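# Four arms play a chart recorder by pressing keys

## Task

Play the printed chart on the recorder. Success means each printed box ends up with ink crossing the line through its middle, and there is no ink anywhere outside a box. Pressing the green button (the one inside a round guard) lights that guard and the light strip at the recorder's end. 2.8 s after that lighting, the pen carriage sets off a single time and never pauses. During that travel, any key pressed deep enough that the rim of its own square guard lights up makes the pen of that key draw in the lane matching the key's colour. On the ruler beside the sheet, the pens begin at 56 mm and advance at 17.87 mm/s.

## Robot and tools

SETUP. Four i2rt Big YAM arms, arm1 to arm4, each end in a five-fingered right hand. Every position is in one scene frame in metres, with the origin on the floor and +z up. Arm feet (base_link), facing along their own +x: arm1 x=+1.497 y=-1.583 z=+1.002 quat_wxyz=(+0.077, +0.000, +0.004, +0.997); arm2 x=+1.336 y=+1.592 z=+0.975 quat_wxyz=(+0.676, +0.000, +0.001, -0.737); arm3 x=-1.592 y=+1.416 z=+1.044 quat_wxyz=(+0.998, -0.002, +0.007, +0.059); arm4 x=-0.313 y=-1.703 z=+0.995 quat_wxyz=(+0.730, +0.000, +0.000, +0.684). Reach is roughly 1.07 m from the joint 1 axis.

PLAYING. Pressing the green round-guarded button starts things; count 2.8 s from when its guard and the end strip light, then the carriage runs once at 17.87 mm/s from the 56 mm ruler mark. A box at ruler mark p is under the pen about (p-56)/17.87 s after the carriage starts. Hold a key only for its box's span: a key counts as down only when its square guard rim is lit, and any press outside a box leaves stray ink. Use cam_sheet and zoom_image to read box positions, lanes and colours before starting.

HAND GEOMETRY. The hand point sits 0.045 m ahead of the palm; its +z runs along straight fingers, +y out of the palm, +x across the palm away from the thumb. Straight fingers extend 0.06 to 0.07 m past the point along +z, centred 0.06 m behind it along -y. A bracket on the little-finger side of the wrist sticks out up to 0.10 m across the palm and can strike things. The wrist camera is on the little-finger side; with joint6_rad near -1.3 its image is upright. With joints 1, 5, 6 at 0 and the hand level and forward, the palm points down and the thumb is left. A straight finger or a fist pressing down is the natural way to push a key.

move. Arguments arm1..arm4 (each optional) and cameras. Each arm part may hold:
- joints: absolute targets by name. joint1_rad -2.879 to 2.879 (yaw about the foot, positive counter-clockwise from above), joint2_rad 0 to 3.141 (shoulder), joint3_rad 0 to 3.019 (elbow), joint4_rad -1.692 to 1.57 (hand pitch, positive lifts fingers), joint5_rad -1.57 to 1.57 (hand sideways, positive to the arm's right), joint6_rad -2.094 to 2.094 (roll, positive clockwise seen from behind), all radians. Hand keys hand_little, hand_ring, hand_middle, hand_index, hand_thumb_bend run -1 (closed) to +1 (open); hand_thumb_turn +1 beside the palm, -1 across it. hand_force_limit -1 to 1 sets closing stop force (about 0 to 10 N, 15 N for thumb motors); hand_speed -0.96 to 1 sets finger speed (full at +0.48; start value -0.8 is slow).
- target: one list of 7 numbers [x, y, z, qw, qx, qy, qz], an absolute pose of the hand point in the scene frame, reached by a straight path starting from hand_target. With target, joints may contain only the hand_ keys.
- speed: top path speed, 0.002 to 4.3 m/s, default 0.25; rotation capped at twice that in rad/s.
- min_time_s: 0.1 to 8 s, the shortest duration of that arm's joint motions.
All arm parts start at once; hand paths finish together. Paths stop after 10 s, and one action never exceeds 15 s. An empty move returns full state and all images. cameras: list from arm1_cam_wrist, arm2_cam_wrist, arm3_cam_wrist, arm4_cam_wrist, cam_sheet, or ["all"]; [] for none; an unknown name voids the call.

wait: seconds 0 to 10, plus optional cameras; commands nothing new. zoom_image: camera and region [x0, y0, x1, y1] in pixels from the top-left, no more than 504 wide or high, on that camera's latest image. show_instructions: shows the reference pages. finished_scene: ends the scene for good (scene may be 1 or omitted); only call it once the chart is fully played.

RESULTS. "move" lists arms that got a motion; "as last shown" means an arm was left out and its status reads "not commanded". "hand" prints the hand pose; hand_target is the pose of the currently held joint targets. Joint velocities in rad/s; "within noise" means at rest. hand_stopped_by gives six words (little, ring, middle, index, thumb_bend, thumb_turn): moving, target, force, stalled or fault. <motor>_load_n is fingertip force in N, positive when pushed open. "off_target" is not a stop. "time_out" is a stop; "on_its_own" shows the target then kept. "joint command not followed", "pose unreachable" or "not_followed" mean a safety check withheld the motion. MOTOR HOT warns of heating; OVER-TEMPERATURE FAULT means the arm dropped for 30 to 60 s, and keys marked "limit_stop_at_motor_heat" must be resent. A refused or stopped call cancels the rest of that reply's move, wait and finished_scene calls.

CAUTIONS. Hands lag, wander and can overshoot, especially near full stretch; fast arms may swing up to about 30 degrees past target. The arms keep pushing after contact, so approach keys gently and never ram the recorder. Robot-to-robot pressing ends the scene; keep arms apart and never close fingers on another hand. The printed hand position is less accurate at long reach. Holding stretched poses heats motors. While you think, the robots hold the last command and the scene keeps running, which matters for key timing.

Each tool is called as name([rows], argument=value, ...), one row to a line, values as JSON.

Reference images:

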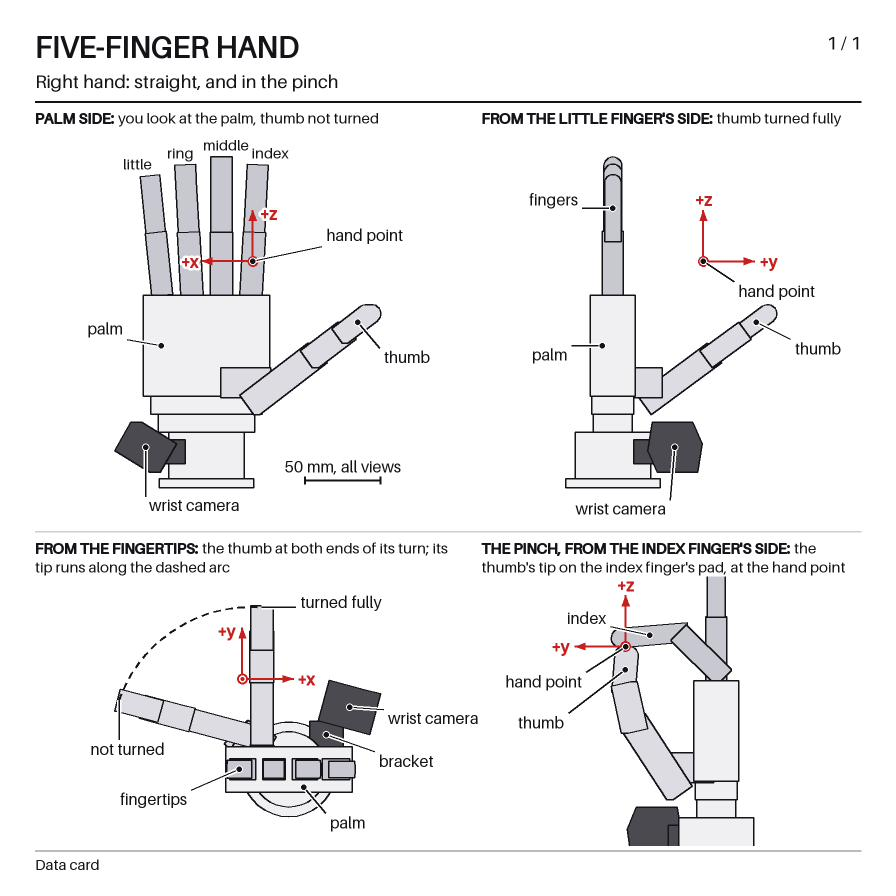

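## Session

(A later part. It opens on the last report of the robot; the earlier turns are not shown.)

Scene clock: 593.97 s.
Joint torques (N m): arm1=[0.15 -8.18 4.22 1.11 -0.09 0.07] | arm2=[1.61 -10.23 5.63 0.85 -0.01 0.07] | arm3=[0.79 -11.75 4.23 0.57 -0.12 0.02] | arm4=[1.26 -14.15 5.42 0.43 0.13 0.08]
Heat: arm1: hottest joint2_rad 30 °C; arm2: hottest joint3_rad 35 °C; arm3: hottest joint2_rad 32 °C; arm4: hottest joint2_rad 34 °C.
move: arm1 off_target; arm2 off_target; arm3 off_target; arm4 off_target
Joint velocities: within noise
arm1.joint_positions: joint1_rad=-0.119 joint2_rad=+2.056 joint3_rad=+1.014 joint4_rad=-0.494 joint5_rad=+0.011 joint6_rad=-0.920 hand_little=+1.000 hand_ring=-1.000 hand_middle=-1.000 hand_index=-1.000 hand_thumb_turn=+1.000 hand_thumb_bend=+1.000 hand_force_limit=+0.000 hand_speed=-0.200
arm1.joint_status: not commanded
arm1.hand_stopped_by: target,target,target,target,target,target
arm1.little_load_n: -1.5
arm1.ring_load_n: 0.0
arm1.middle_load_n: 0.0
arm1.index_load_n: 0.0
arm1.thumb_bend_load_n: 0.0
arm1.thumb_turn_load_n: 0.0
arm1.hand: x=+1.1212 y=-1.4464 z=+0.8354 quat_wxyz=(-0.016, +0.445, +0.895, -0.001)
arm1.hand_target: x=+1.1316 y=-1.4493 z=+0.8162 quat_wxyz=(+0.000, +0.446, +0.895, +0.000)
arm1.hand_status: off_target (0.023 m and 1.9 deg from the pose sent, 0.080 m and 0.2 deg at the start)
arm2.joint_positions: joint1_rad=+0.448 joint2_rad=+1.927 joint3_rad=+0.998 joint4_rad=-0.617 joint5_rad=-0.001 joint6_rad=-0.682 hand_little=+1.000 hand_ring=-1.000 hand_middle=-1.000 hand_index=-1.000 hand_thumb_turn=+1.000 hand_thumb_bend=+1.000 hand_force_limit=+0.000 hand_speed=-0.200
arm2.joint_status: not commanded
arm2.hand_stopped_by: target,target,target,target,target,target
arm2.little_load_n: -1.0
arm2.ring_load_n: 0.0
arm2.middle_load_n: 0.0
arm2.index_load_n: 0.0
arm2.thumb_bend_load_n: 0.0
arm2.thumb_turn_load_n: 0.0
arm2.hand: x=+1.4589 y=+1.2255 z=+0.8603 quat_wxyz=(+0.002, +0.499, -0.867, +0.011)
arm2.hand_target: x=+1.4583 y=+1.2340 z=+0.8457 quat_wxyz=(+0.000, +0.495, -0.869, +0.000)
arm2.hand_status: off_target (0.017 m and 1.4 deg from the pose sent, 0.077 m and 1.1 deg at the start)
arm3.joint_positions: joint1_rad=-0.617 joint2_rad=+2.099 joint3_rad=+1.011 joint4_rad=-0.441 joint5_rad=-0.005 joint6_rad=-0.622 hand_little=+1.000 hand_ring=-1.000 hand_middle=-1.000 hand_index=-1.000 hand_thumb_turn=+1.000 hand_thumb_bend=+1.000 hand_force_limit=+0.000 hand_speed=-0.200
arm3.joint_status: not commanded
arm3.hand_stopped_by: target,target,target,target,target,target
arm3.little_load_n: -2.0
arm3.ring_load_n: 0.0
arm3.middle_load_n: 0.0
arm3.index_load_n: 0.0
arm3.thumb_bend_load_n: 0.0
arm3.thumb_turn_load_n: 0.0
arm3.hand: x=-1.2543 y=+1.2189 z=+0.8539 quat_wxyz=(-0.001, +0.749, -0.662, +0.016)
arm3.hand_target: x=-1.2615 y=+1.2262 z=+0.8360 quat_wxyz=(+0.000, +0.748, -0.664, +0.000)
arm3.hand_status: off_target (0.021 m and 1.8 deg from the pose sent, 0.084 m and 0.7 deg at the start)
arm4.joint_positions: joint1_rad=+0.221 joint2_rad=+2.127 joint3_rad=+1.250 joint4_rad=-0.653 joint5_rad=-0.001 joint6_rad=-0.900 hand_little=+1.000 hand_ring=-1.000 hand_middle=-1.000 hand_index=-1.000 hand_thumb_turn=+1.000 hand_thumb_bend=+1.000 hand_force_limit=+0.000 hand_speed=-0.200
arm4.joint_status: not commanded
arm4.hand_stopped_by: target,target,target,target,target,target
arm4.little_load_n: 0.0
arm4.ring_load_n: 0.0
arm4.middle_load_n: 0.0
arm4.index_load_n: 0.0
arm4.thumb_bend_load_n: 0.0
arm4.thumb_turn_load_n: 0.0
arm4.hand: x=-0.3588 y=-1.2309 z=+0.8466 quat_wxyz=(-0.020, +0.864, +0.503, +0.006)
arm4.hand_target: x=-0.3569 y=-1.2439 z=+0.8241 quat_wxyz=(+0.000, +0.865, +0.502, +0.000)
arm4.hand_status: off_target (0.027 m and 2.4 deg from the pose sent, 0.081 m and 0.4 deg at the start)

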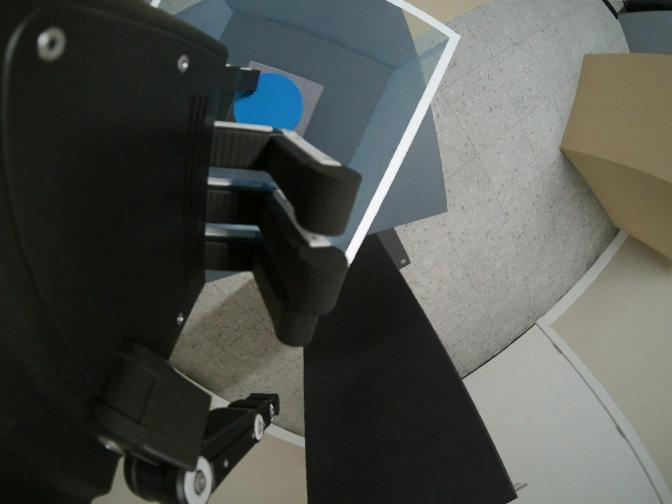

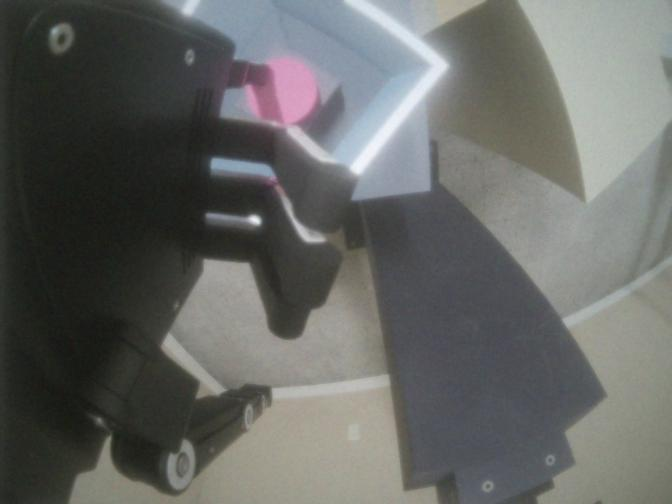

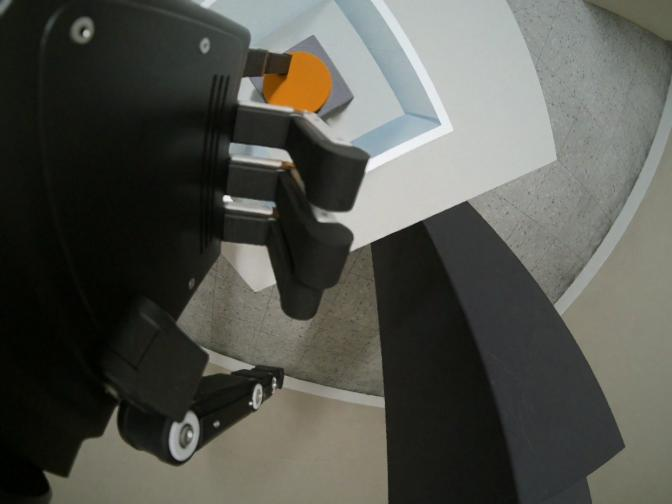

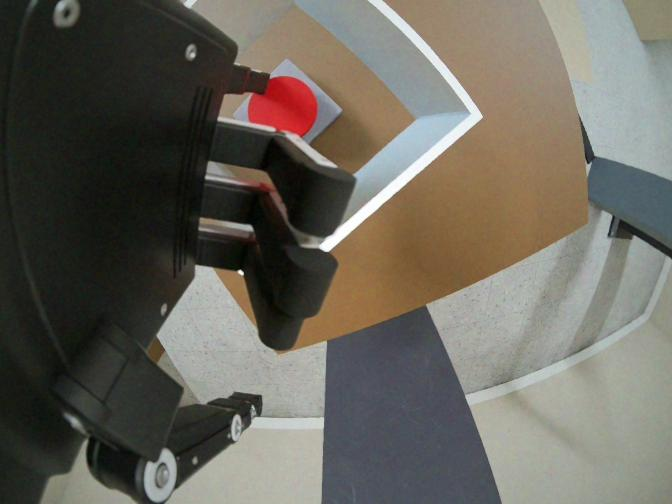

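move(arm1={"target":[1.143,-1.453,0.90,0,0.446,0.895,0],"speed":0.25}, arm2={"target":[1.453,1.245,0.92,0,0.495,-0.869,0],"speed":0.25}, arm3={"target":[-1.267,1.237,0.92,0,0.748,-0.664,0],"speed":0.25}, arm4={"target":[-0.358,-1.255,0.91,0,0.865,0.5015,0],"speed":0.25})

move(arm1={"target":[1.143,-1.453,0.817,0,0.446,0.895,0],"speed":0.25}, arm2={"target":[1.453,1.245,0.845,0,0.495,-0.869,0],"speed":0.25}, arm3={"target":[-1.267,1.237,0.838,0,0.748,-0.664,0],"speed":0.25}, arm4={"target":[-0.358,-1.255,0.825,0,0.865,0.5015,0],"speed":0.25}, cameras=["arm1_cam_wrist","arm2_cam_wrist","arm3_cam_wrist","arm4_cam_wrist"])

zoom_image(camera="arm1_cam_wrist", region=[200, 0, 400, 150])

zoom_image(camera="arm4_cam_wrist", region=[200, 0, 400, 150])

Scene clock: 614.67 s.
Joint torques (N m): arm1=[0.38 -11.11 5.55 -0.18 -0.06 0.1] | arm2=[1.44 -11.11 7.32 -0.2 -0.03 0.06] | arm3=[1.32 -13.57 4.53 -0.4 -0.06 0.07] | arm4=[1.55 -17.03 7.17 -0.21 0.04 0.12]
Heat: arm1: hottest joint2_rad 30 °C; arm2: hottest joint3_rad 33 °C; arm3: hottest joint2_rad 31 °C; arm4: hottest joint2_rad 34 °C.
move: arm1 done; arm2 done; arm3 done; arm4 done
Joint velocities: within noise
arm1.joint_positions: joint1_rad=-0.119 joint2_rad=+1.890 joint3_rad=+0.965 joint4_rad=-0.642 joint5_rad=+0.010 joint6_rad=-0.920 hand_little=+1.000 hand_ring=-1.000 hand_middle=-1.000 hand_index=-1.000 hand_thumb_turn=+1.000 hand_thumb_bend=+1.000 hand_force_limit=+0.000 hand_speed=-0.200
arm1.joint_status: not commanded
arm1.hand_stopped_by: target,target,target,target,target,target
arm1.little_load_n: 0.0
arm1.ring_load_n: 0.0
arm1.middle_load_n: 0.0
arm1.index_load_n: 0.0
arm1.thumb_bend_load_n: 0.0
arm1.thumb_turn_load_n: 0.0
arm1.hand: x=+1.1448 y=-1.4526 z=+0.8968 quat_wxyz=(-0.001, +0.445, +0.895, +0.001)
arm1.hand_target: x=+1.1430 y=-1.4530 z=+0.9000 quat_wxyz=(+0.000, +0.446, +0.895, +0.000)
arm1.hand_status: done (0.004 m and 0.2 deg from the pose sent, 0.069 m and 1.9 deg at the start)
arm2.joint_positions: joint1_rad=+0.448 joint2_rad=+1.766 joint3_rad=+0.978 joint4_rad=-0.763 joint5_rad=-0.001 joint6_rad=-0.682 hand_little=+1.000 hand_ring=-1.000 hand_middle=-1.000 hand_index=-1.000 hand_thumb_turn=+1.000 hand_thumb_bend=+1.000 hand_force_limit=+0.000 hand_speed=-0.200
arm2.joint_status: not commanded
arm2.hand_stopped_by: target,target,target,target,target,target
arm2.little_load_n: 0.0
arm2.ring_load_n: 0.0
arm2.middle_load_n: 0.0
arm2.index_load_n: 0.0
arm2.thumb_bend_load_n: 0.0
arm2.thumb_turn_load_n: 0.0
arm2.hand: x=+1.4533 y=+1.2405 z=+0.9229 quat_wxyz=(+0.002, +0.499, -0.867, +0.009)
arm2.hand_target: x=+1.4530 y=+1.2449 z=+0.9201 quat_wxyz=(+0.000, +0.495, -0.869, +0.000)
arm2.hand_status: done (0.005 m and 1.2 deg from the pose sent, 0.063 m and 1.4 deg at the start)
arm3.joint_positions: joint1_rad=-0.606 joint2_rad=+1.922 joint3_rad=+0.971 joint4_rad=-0.594 joint5_rad=-0.007 joint6_rad=-0.612 hand_little=+1.000 hand_ring=-1.000 hand_middle=-1.000 hand_index=-1.000 hand_thumb_turn=+1.000 hand_thumb_bend=+1.000 hand_force_limit=+0.000 hand_speed=-0.200
arm3.joint_status: not commanded
arm3.hand_stopped_by: target,target,target,target,target,target
arm3.little_load_n: -0.5
arm3.ring_load_n: 0.0
arm3.middle_load_n: 0.0
arm3.index_load_n: 0.0
arm3.thumb_bend_load_n: 0.0
arm3.thumb_turn_load_n: 0.0
arm3.hand: x=-1.2637 y=+1.2308 z=+0.9219 quat_wxyz=(+0.000, +0.749, -0.662, +0.008)
arm3.hand_target: x=-1.2670 y=+1.2369 z=+0.9201 quat_wxyz=(+0.000, +0.748, -0.664, +0.000)
arm3.hand_status: done (0.007 m and 1.0 deg from the pose sent, 0.070 m and 1.8 deg at the start)
arm4.joint_positions: joint1_rad=+0.221 joint2_rad=+1.988 joint3_rad=+1.206 joint4_rad=-0.794 joint5_rad=+0.001 joint6_rad=-0.900 hand_little=+1.000 hand_ring=-1.000 hand_middle=-1.000 hand_index=-1.000 hand_thumb_turn=+1.000 hand_thumb_bend=+1.000 hand_force_limit=+0.000 hand_speed=-0.200
arm4.joint_status: not commanded
arm4.hand_stopped_by: target,target,target,target,target,target
arm4.little_load_n: 0.0
arm4.ring_load_n: 0.0
arm4.middle_load_n: 0.0
arm4.index_load_n: 0.0
arm4.thumb_bend_load_n: -0.5
arm4.thumb_turn_load_n: 0.0
arm4.hand: x=-0.3539 y=-1.2584 z=+0.9067 quat_wxyz=(+0.002, +0.864, +0.503, -0.001)
arm4.hand_target: x=-0.3579 y=-1.2552 z=+0.9099 quat_wxyz=(+0.000, +0.865, +0.502, +0.000)
arm4.hand_status: done (0.006 m and 0.4 deg from the pose sent, 0.068 m and 2.4 deg at the start)
pictures: none

Scene clock: 615.63 s.
Joint torques (N m): arm1=[0.09 -7.71 4.38 1.21 -0.17 0.08] | arm2=[1.32 -9.76 5.53 0.91 -0.04 0.05] | arm3=[0.67 -11.46 4.41 0.62 -0.12 0.03] | arm4=[1.44 -13.63 5.44 0.51 0.09 0.12]
Heat: arm1: hottest joint2_rad 30 °C; arm2: hottest joint3_rad 33 °C; arm3: hottest joint2_rad 31 °C; arm4: hottest joint2_rad 34 °C.
move: arm1 off_target; arm2 off_target; arm3 off_target; arm4 off_target
Joint velocities: within noise
arm1.joint_positions: joint1_rad=-0.116 joint2_rad=+2.036 joint3_rad=+0.970 joint4_rad=-0.477 joint5_rad=+0.014 joint6_rad=-0.920 hand_little=+1.000 hand_ring=-1.000 hand_middle=-1.000 hand_index=-1.000 hand_thumb_turn=+1.000 hand_thumb_bend=+1.000 hand_force_limit=+0.000 hand_speed=-0.200
arm1.joint_status: not commanded
arm1.hand_stopped_by: target,target,target,target,target,target
arm1.little_load_n: -2.5
arm1.ring_load_n: 0.0
arm1.middle_load_n: 0.0
arm1.index_load_n: 0.0
arm1.thumb_bend_load_n: 0.0
arm1.thumb_turn_load_n: 0.0
arm1.hand: x=+1.1362 y=-1.4512 z=+0.8360 quat_wxyz=(-0.013, +0.444, +0.896, +0.001)
arm1.hand_target: x=+1.1435 y=-1.4533 z=+0.8180 quat_wxyz=(+0.000, +0.446, +0.895, +0.000)
arm1.hand_status: off_target (0.020 m and 1.5 deg from the pose sent, 0.080 m and 0.2 deg at the start)
arm2.joint_positions: joint1_rad=+0.449 joint2_rad=+1.907 joint3_rad=+0.959 joint4_rad=-0.600 joint5_rad=+0.000 joint6_rad=-0.682 hand_little=+1.000 hand_ring=-1.000 hand_middle=-1.000 hand_index=-1.000 hand_thumb_turn=+1.000 hand_thumb_bend=+1.000 hand_force_limit=+0.000 hand_speed=-0.200
arm2.joint_status: not commanded
arm2.hand_stopped_by: target,target,target,target,target,target
arm2.little_load_n: -1.5
arm2.ring_load_n: 0.0
arm2.middle_load_n: 0.0
arm2.index_load_n: 0.0
arm2.thumb_bend_load_n: 0.0
arm2.thumb_turn_load_n: 0.0
arm2.hand: x=+1.4544 y=+1.2379 z=+0.8601 quat_wxyz=(+0.002, +0.499, -0.867, +0.011)
arm2.hand_target: x=+1.4528 y=+1.2452 z=+0.8458 quat_wxyz=(+0.000, +0.495, -0.869, +0.000)
arm2.hand_status: off_target (0.017 m and 1.4 deg from the pose sent, 0.078 m and 1.2 deg at the start)
arm3.joint_positions: joint1_rad=-0.602 joint2_rad=+2.083 joint3_rad=+0.973 joint4_rad=-0.428 joint5_rad=-0.006 joint6_rad=-0.606 hand_little=+1.000 hand_ring=-1.000 hand_middle=-1.000 hand_index=-1.000 hand_thumb_turn=+1.000 hand_thumb_bend=+1.000 hand_force_limit=+0.000 hand_speed=-0.200
arm3.joint_status: not commanded
arm3.hand_stopped_by: target,target,target,target,target,target
arm3.little_load_n: -2.0
arm3.ring_load_n: 0.0
arm3.middle_load_n: 0.0
arm3.index_load_n: 0.0
arm3.thumb_bend_load_n: 0.0
arm3.thumb_turn_load_n: 0.0
arm3.hand: x=-1.2635 y=+1.2318 z=+0.8546 quat_wxyz=(+0.000, +0.749, -0.663, +0.011)
arm3.hand_target: x=-1.2674 y=+1.2372 z=+0.8388 quat_wxyz=(+0.000, +0.748, -0.664, +0.000)
arm3.hand_status: off_target (0.018 m and 1.3 deg from the pose sent, 0.084 m and 1.0 deg at the start)
arm4.joint_positions: joint1_rad=+0.223 joint2_rad=+2.107 joint3_rad=+1.209 joint4_rad=-0.637 joint5_rad=+0.000 joint6_rad=-0.899 hand_little=+1.000 hand_ring=-1.000 hand_middle=-1.000 hand_index=-1.000 hand_thumb_turn=+1.000 hand_thumb_bend=+1.000 hand_force_limit=+0.000 hand_speed=-0.200
arm4.joint_status: not commanded
arm4.hand_stopped_by: target,target,target,target,target,target
arm4.little_load_n: -0.5
arm4.ring_load_n: 0.0
arm4.middle_load_n: 0.0
arm4.index_load_n: 0.0
arm4.thumb_bend_load_n: 0.0
arm4.thumb_turn_load_n: 0.0
arm4.hand: x=-0.3573 y=-1.2443 z=+0.8471 quat_wxyz=(-0.017, +0.864, +0.504, +0.006)
arm4.hand_target: x=-0.3578 y=-1.2557 z=+0.8261 quat_wxyz=(+0.000, +0.865, +0.502, +0.000)
arm4.hand_status: off_target (0.025 m and 2.1 deg from the pose sent, 0.082 m and 0.4 deg at the start)

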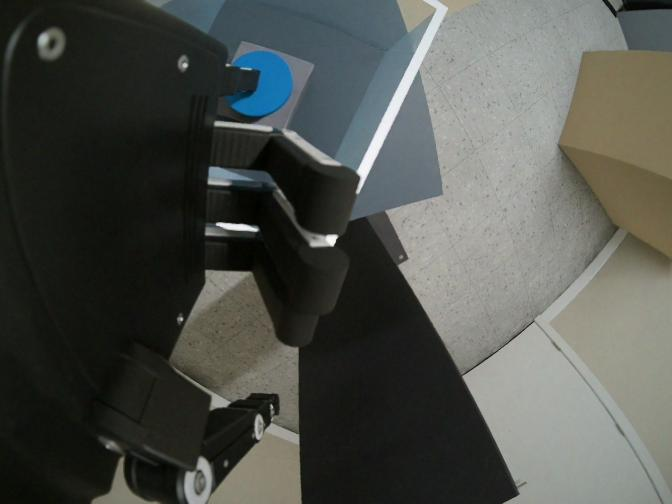

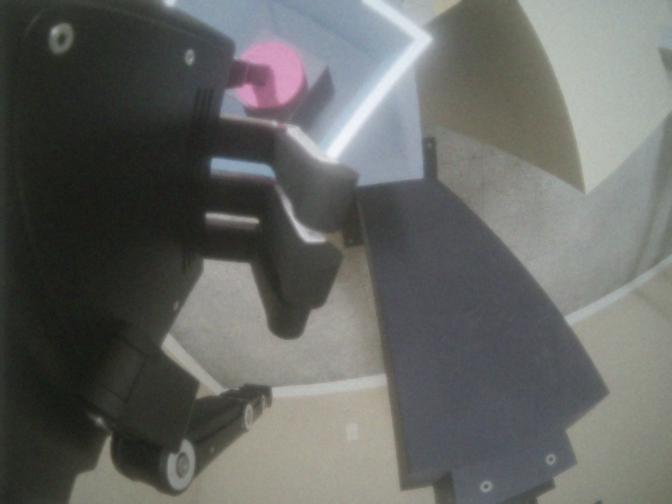

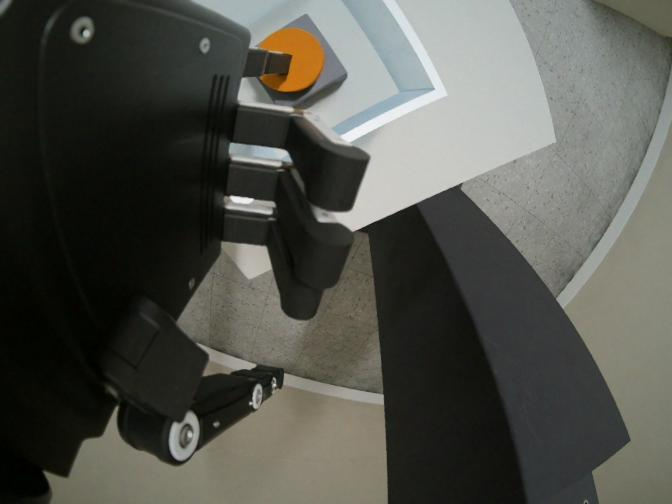

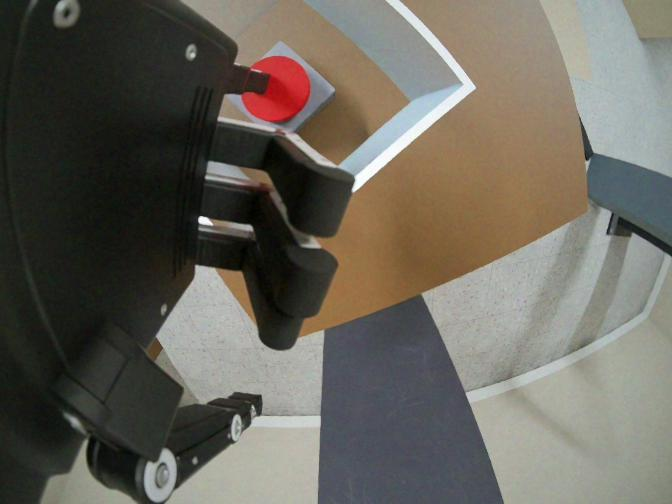

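Scaled by 2.520 from the camera's image (finer frame: 960x720).

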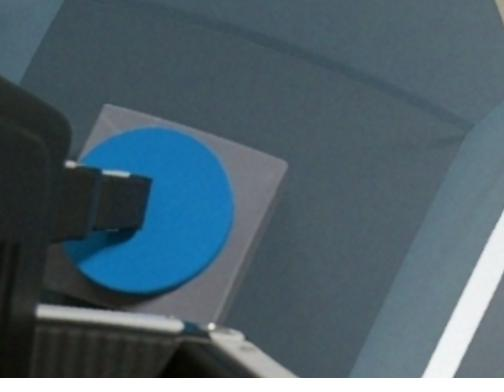

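Scaled by 2.520 from the camera's image (finer frame: 960x720).

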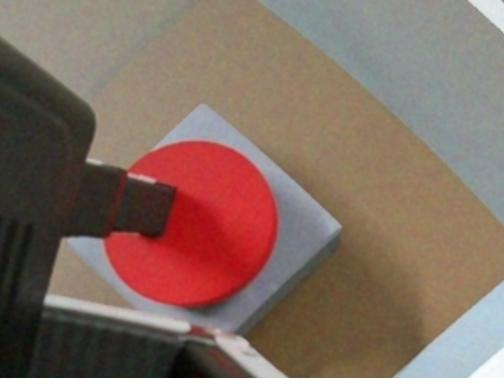

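move(arm1={"target":[1.143,-1.453,0.90,0,0.446,0.895,0],"speed":0.25}, arm2={"target":[1.453,1.245,1.0,0,0.495,-0.869,0],"speed":0.25}, arm3={"target":[-1.267,1.237,0.92,0,0.748,-0.664,0],"speed":0.25}, arm4={"target":[-0.354,-1.258,0.91,0,0.865,0.5015,0],"speed":0.25})

move(arm2={"target":[0.970,1.176,1.0,0,-0.0175,-0.9998,0],"speed":0.4})

move(arm2={"target":[0.970,1.176,0.935,0,-0.0175,-0.9998,0],"speed":0.25}, cameras=["arm1_cam_wrist","arm2_cam_wrist","arm3_cam_wrist","arm4_cam_wrist","cam_sheet"])

zoom_image(camera="arm2_cam_wrist", region=[200, 0, 400, 150])

Scene clock: 632.50 s.
Joint torques (N m): arm1=[0.09 -11.46 5.6 -0.2 -0.06 0.1] | arm2=[1.32 -10.11 10.7 -0.31 -0.07 0.05] | arm3=[1.03 -14.68 4.29 -0.44 -0.09 0.04] | arm4=[0.91 -16.79 7.06 -0.34 0 0.07]
Heat: arm1: hottest joint2_rad 29 °C; arm2: hottest joint3_rad 33 °C; arm3: hottest joint2_rad 30 °C; arm4: hottest joint2_rad 34 °C.
move: arm1 done; arm2 done; arm3 done; arm4 done
Joint velocities: within noise
arm1.joint_positions: joint1_rad=-0.116 joint2_rad=+1.894 joint3_rad=+0.964 joint4_rad=-0.642 joint5_rad=+0.010 joint6_rad=-0.920 hand_little=+1.000 hand_ring=-1.000 hand_middle=-1.000 hand_index=-1.000 hand_thumb_turn=+1.000 hand_thumb_bend=+1.000 hand_force_limit=+0.000 hand_speed=-0.200
arm1.joint_status: not commanded
arm1.hand_stopped_by: target,target,target,target,target,target
arm1.little_load_n: 0.0
arm1.ring_load_n: 0.0
arm1.middle_load_n: 0.0
arm1.index_load_n: 0.5
arm1.thumb_bend_load_n: 0.0
arm1.thumb_turn_load_n: 0.0
arm1.hand: x=+1.1460 y=-1.4541 z=+0.8952 quat_wxyz=(+0.002, +0.444, +0.896, +0.002)
arm1.hand_target: x=+1.1430 y=-1.4530 z=+0.9000 quat_wxyz=(+0.000, +0.446, +0.895, +0.000)
arm1.hand_status: done (0.006 m and 0.4 deg from the pose sent, 0.064 m and 1.5 deg at the start)
arm2.joint_positions: joint1_rad=+0.449 joint2_rad=+1.624 joint3_rad=+1.024 joint4_rad=-0.977 joint5_rad=+0.000 joint6_rad=-0.682 hand_little=+1.000 hand_ring=-1.000 hand_middle=-1.000 hand_index=-1.000 hand_thumb_turn=+1.000 hand_thumb_bend=+1.000 hand_force_limit=+0.000 hand_speed=-0.200
arm2.joint_status: not commanded
arm2.hand_stopped_by: target,target,target,target,target,target
arm2.little_load_n: 0.0
arm2.ring_load_n: 0.0
arm2.middle_load_n: 0.0
arm2.index_load_n: 0.0
arm2.thumb_bend_load_n: 0.0
arm2.thumb_turn_load_n: 0.0
arm2.hand: x=+1.4489 y=+1.2529 z=+0.9962 quat_wxyz=(+0.000, +0.499, -0.867, -0.003)
arm2.hand_target: x=+1.4529 y=+1.2450 z=+1.0000 quat_wxyz=(+0.000, +0.495, -0.869, +0.000)
arm2.hand_status: done (0.010 m and 0.7 deg from the pose sent, 0.140 m and 1.3 deg at the start)
arm3.joint_positions: joint1_rad=-0.601 joint2_rad=+1.928 joint3_rad=+0.973 joint4_rad=-0.594 joint5_rad=-0.007 joint6_rad=-0.606 hand_little=+1.000 hand_ring=-1.000 hand_middle=-1.000 hand_index=-1.000 hand_thumb_turn=+1.000 hand_thumb_bend=+1.000 hand_force_limit=+0.000 hand_speed=-0.200
arm3.joint_status: not commanded
arm3.hand_stopped_by: target,target,target,target,target,target
arm3.little_load_n: 0.0
arm3.ring_load_n: 0.0
arm3.middle_load_n: 0.0
arm3.index_load_n: 0.0
arm3.thumb_bend_load_n: 0.0
arm3.thumb_turn_load_n: 0.0
arm3.hand: x=-1.2630 y=+1.2328 z=+0.9197 quat_wxyz=(+0.000, +0.749, -0.663, +0.006)
arm3.hand_target: x=-1.2669 y=+1.2370 z=+0.9200 quat_wxyz=(+0.000, +0.748, -0.664, +0.000)
arm3.hand_status: done (0.006 m and 0.7 deg from the pose sent, 0.066 m and 1.3 deg at the start)
arm4.joint_positions: joint1_rad=+0.223 joint2_rad=+1.982 joint3_rad=+1.193 joint4_rad=-0.788 joint5_rad=+0.003 joint6_rad=-0.899 hand_little=+1.000 hand_ring=-1.000 hand_middle=-1.000 hand_index=-1.000 hand_thumb_turn=+1.000 hand_thumb_bend=+1.000 hand_force_limit=+0.000 hand_speed=-0.200
arm4.joint_status: not commanded
arm4.hand_stopped_by: target,target,target,target,target,target
arm4.little_load_n: -0.5
arm4.ring_load_n: 0.0
arm4.middle_load_n: 0.0
arm4.index_load_n: 0.0
arm4.thumb_bend_load_n: 0.0
arm4.thumb_turn_load_n: 0.0
arm4.hand: x=-0.3538 y=-1.2625 z=+0.9062 quat_wxyz=(+0.003, +0.864, +0.504, +0.000)
arm4.hand_target: x=-0.3539 y=-1.2580 z=+0.9101 quat_wxyz=(+0.000, +0.865, +0.501, +0.000)
arm4.hand_status: done (0.006 m and 0.5 deg from the pose sent, 0.064 m and 2.1 deg at the start)
pictures: none

Scene clock: 634.77 s.
Joint torques (N m): arm1=[0.09 -11.46 5.61 -0.2 -0.06 0.1] | arm2=[1.55 -17.44 12.74 -0.35 -0.03 0.1] | arm3=[0.73 -15.03 4.33 -0.29 -0.07 0] | arm4=[0.97 -16.85 7.12 -0.25 -0.01 0.07]
Heat: arm1: hottest joint3_rad 30 °C; arm2: hottest joint3_rad 33 °C; arm3: hottest joint2_rad 30 °C; arm4: hottest joint2_rad 34 °C.
move: arm2 off_target
Joint velocities: within noise
arm1, arm3, arm4: as last shown
arm1.index_load_n: 0.0
arm2.joint_positions: joint1_rad=-0.615 joint2_rad=+2.059 joint3_rad=+1.668 joint4_rad=-1.194 joint5_rad=-0.002 joint6_rad=-0.679 hand_little=+1.000 hand_ring=-1.000 hand_middle=-1.000 hand_index=-1.000 hand_thumb_turn=+1.000 hand_thumb_bend=+1.000 hand_force_limit=+0.000 hand_speed=-0.200
arm2.joint_status: not commanded
arm2.hand_stopped_by: target,target,target,target,target,target
arm2.little_load_n: 0.0
arm2.ring_load_n: 0.0
arm2.middle_load_n: 0.0
arm2.index_load_n: 0.0
arm2.thumb_bend_load_n: 0.0
arm2.thumb_turn_load_n: 0.0
arm2.hand: x=+0.9752 y=+1.1864 z=+0.9956 quat_wxyz=(-0.004, -0.011, -1.000, -0.005)
arm2.hand_target: x=+0.9702 y=+1.1762 z=+1.0001 quat_wxyz=(+0.000, -0.017, -1.000, +0.000)
arm2.hand_status: off_target (0.012 m and 1.1 deg from the pose sent, 0.485 m and 61.9 deg at the start)
arm3.middle_load_n: 0.5
arm4.little_load_n: 0.0
pictures: none

Scene clock: 635.93 s.
Joint torques (N m): arm1=[0.15 -11.4 5.6 -0.2 -0.06 0.1] | arm2=[1.55 -18.67 9.11 0.43 -0.03 0.1] | arm3=[0.62 -14.8 4.29 -0.47 -0.07 -0.01] | arm4=[0.91 -16.73 7.15 -0.27 -0.02 0.06]
Heat: arm1: hottest joint3_rad 30 °C; arm2: hottest joint3_rad 33 °C; arm3: hottest joint2_rad 30 °C; arm4: hottest joint2_rad 34 °C.
move: arm2 done
Joint velocities: within noise
arm1, arm3, arm4: as last shown
arm2.joint_positions: joint1_rad=-0.615 joint2_rad=+2.142 joint3_rad=+1.646 joint4_rad=-1.081 joint5_rad=-0.002 joint6_rad=-0.678 hand_little=+1.000 hand_ring=-1.000 hand_middle=-1.000 hand_index=-1.000 hand_thumb_turn=+1.000 hand_thumb_bend=+1.000 hand_force_limit=+0.000 hand_speed=-0.200
arm2.joint_status: not commanded
arm2.hand_stopped_by: target,target,target,target,target,target
arm2.little_load_n: 0.0
arm2.ring_load_n: 0.0
arm2.middle_load_n: 0.0
arm2.index_load_n: 0.0
arm2.thumb_bend_load_n: 0.0
arm2.thumb_turn_load_n: 0.0
arm2.hand: x=+0.9692 y=+1.1793 z=+0.9380 quat_wxyz=(-0.002, -0.011, -1.000, -0.002)
arm2.hand_target: x=+0.9701 y=+1.1761 z=+0.9349 quat_wxyz=(+0.000, -0.017, -1.000, +0.000)
arm2.hand_status: done (0.005 m and 0.8 deg from the pose sent, 0.062 m and 1.1 deg at the start)
arm3.middle_load_n: 0.0
arm4.index_load_n: 0.5

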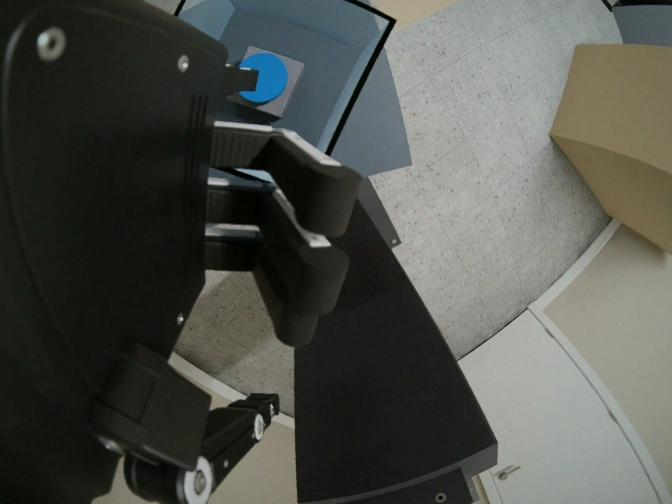

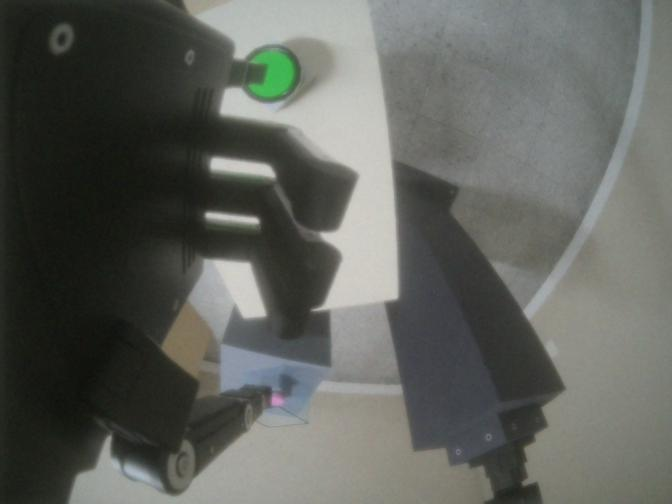

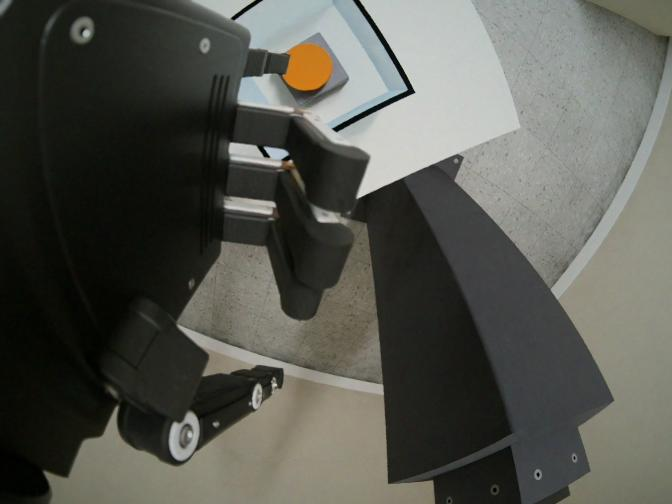

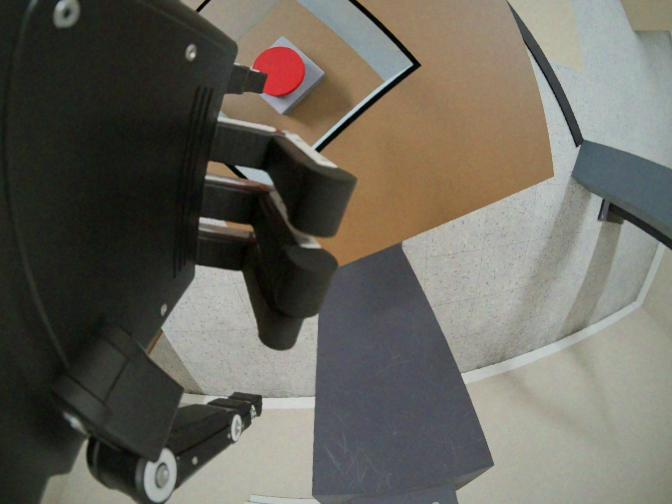

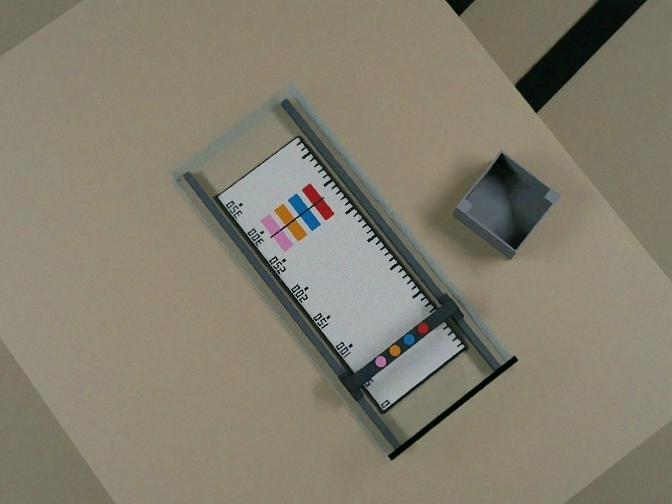

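Scaled by 2.520 from the camera's image (finer frame: 960x720).

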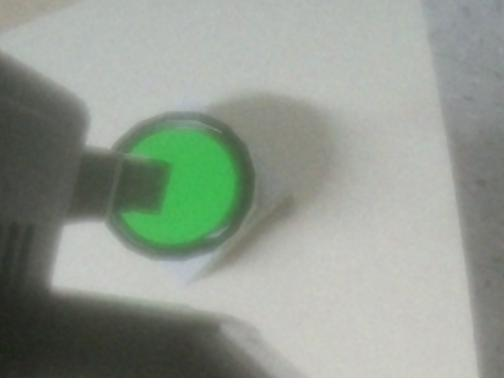

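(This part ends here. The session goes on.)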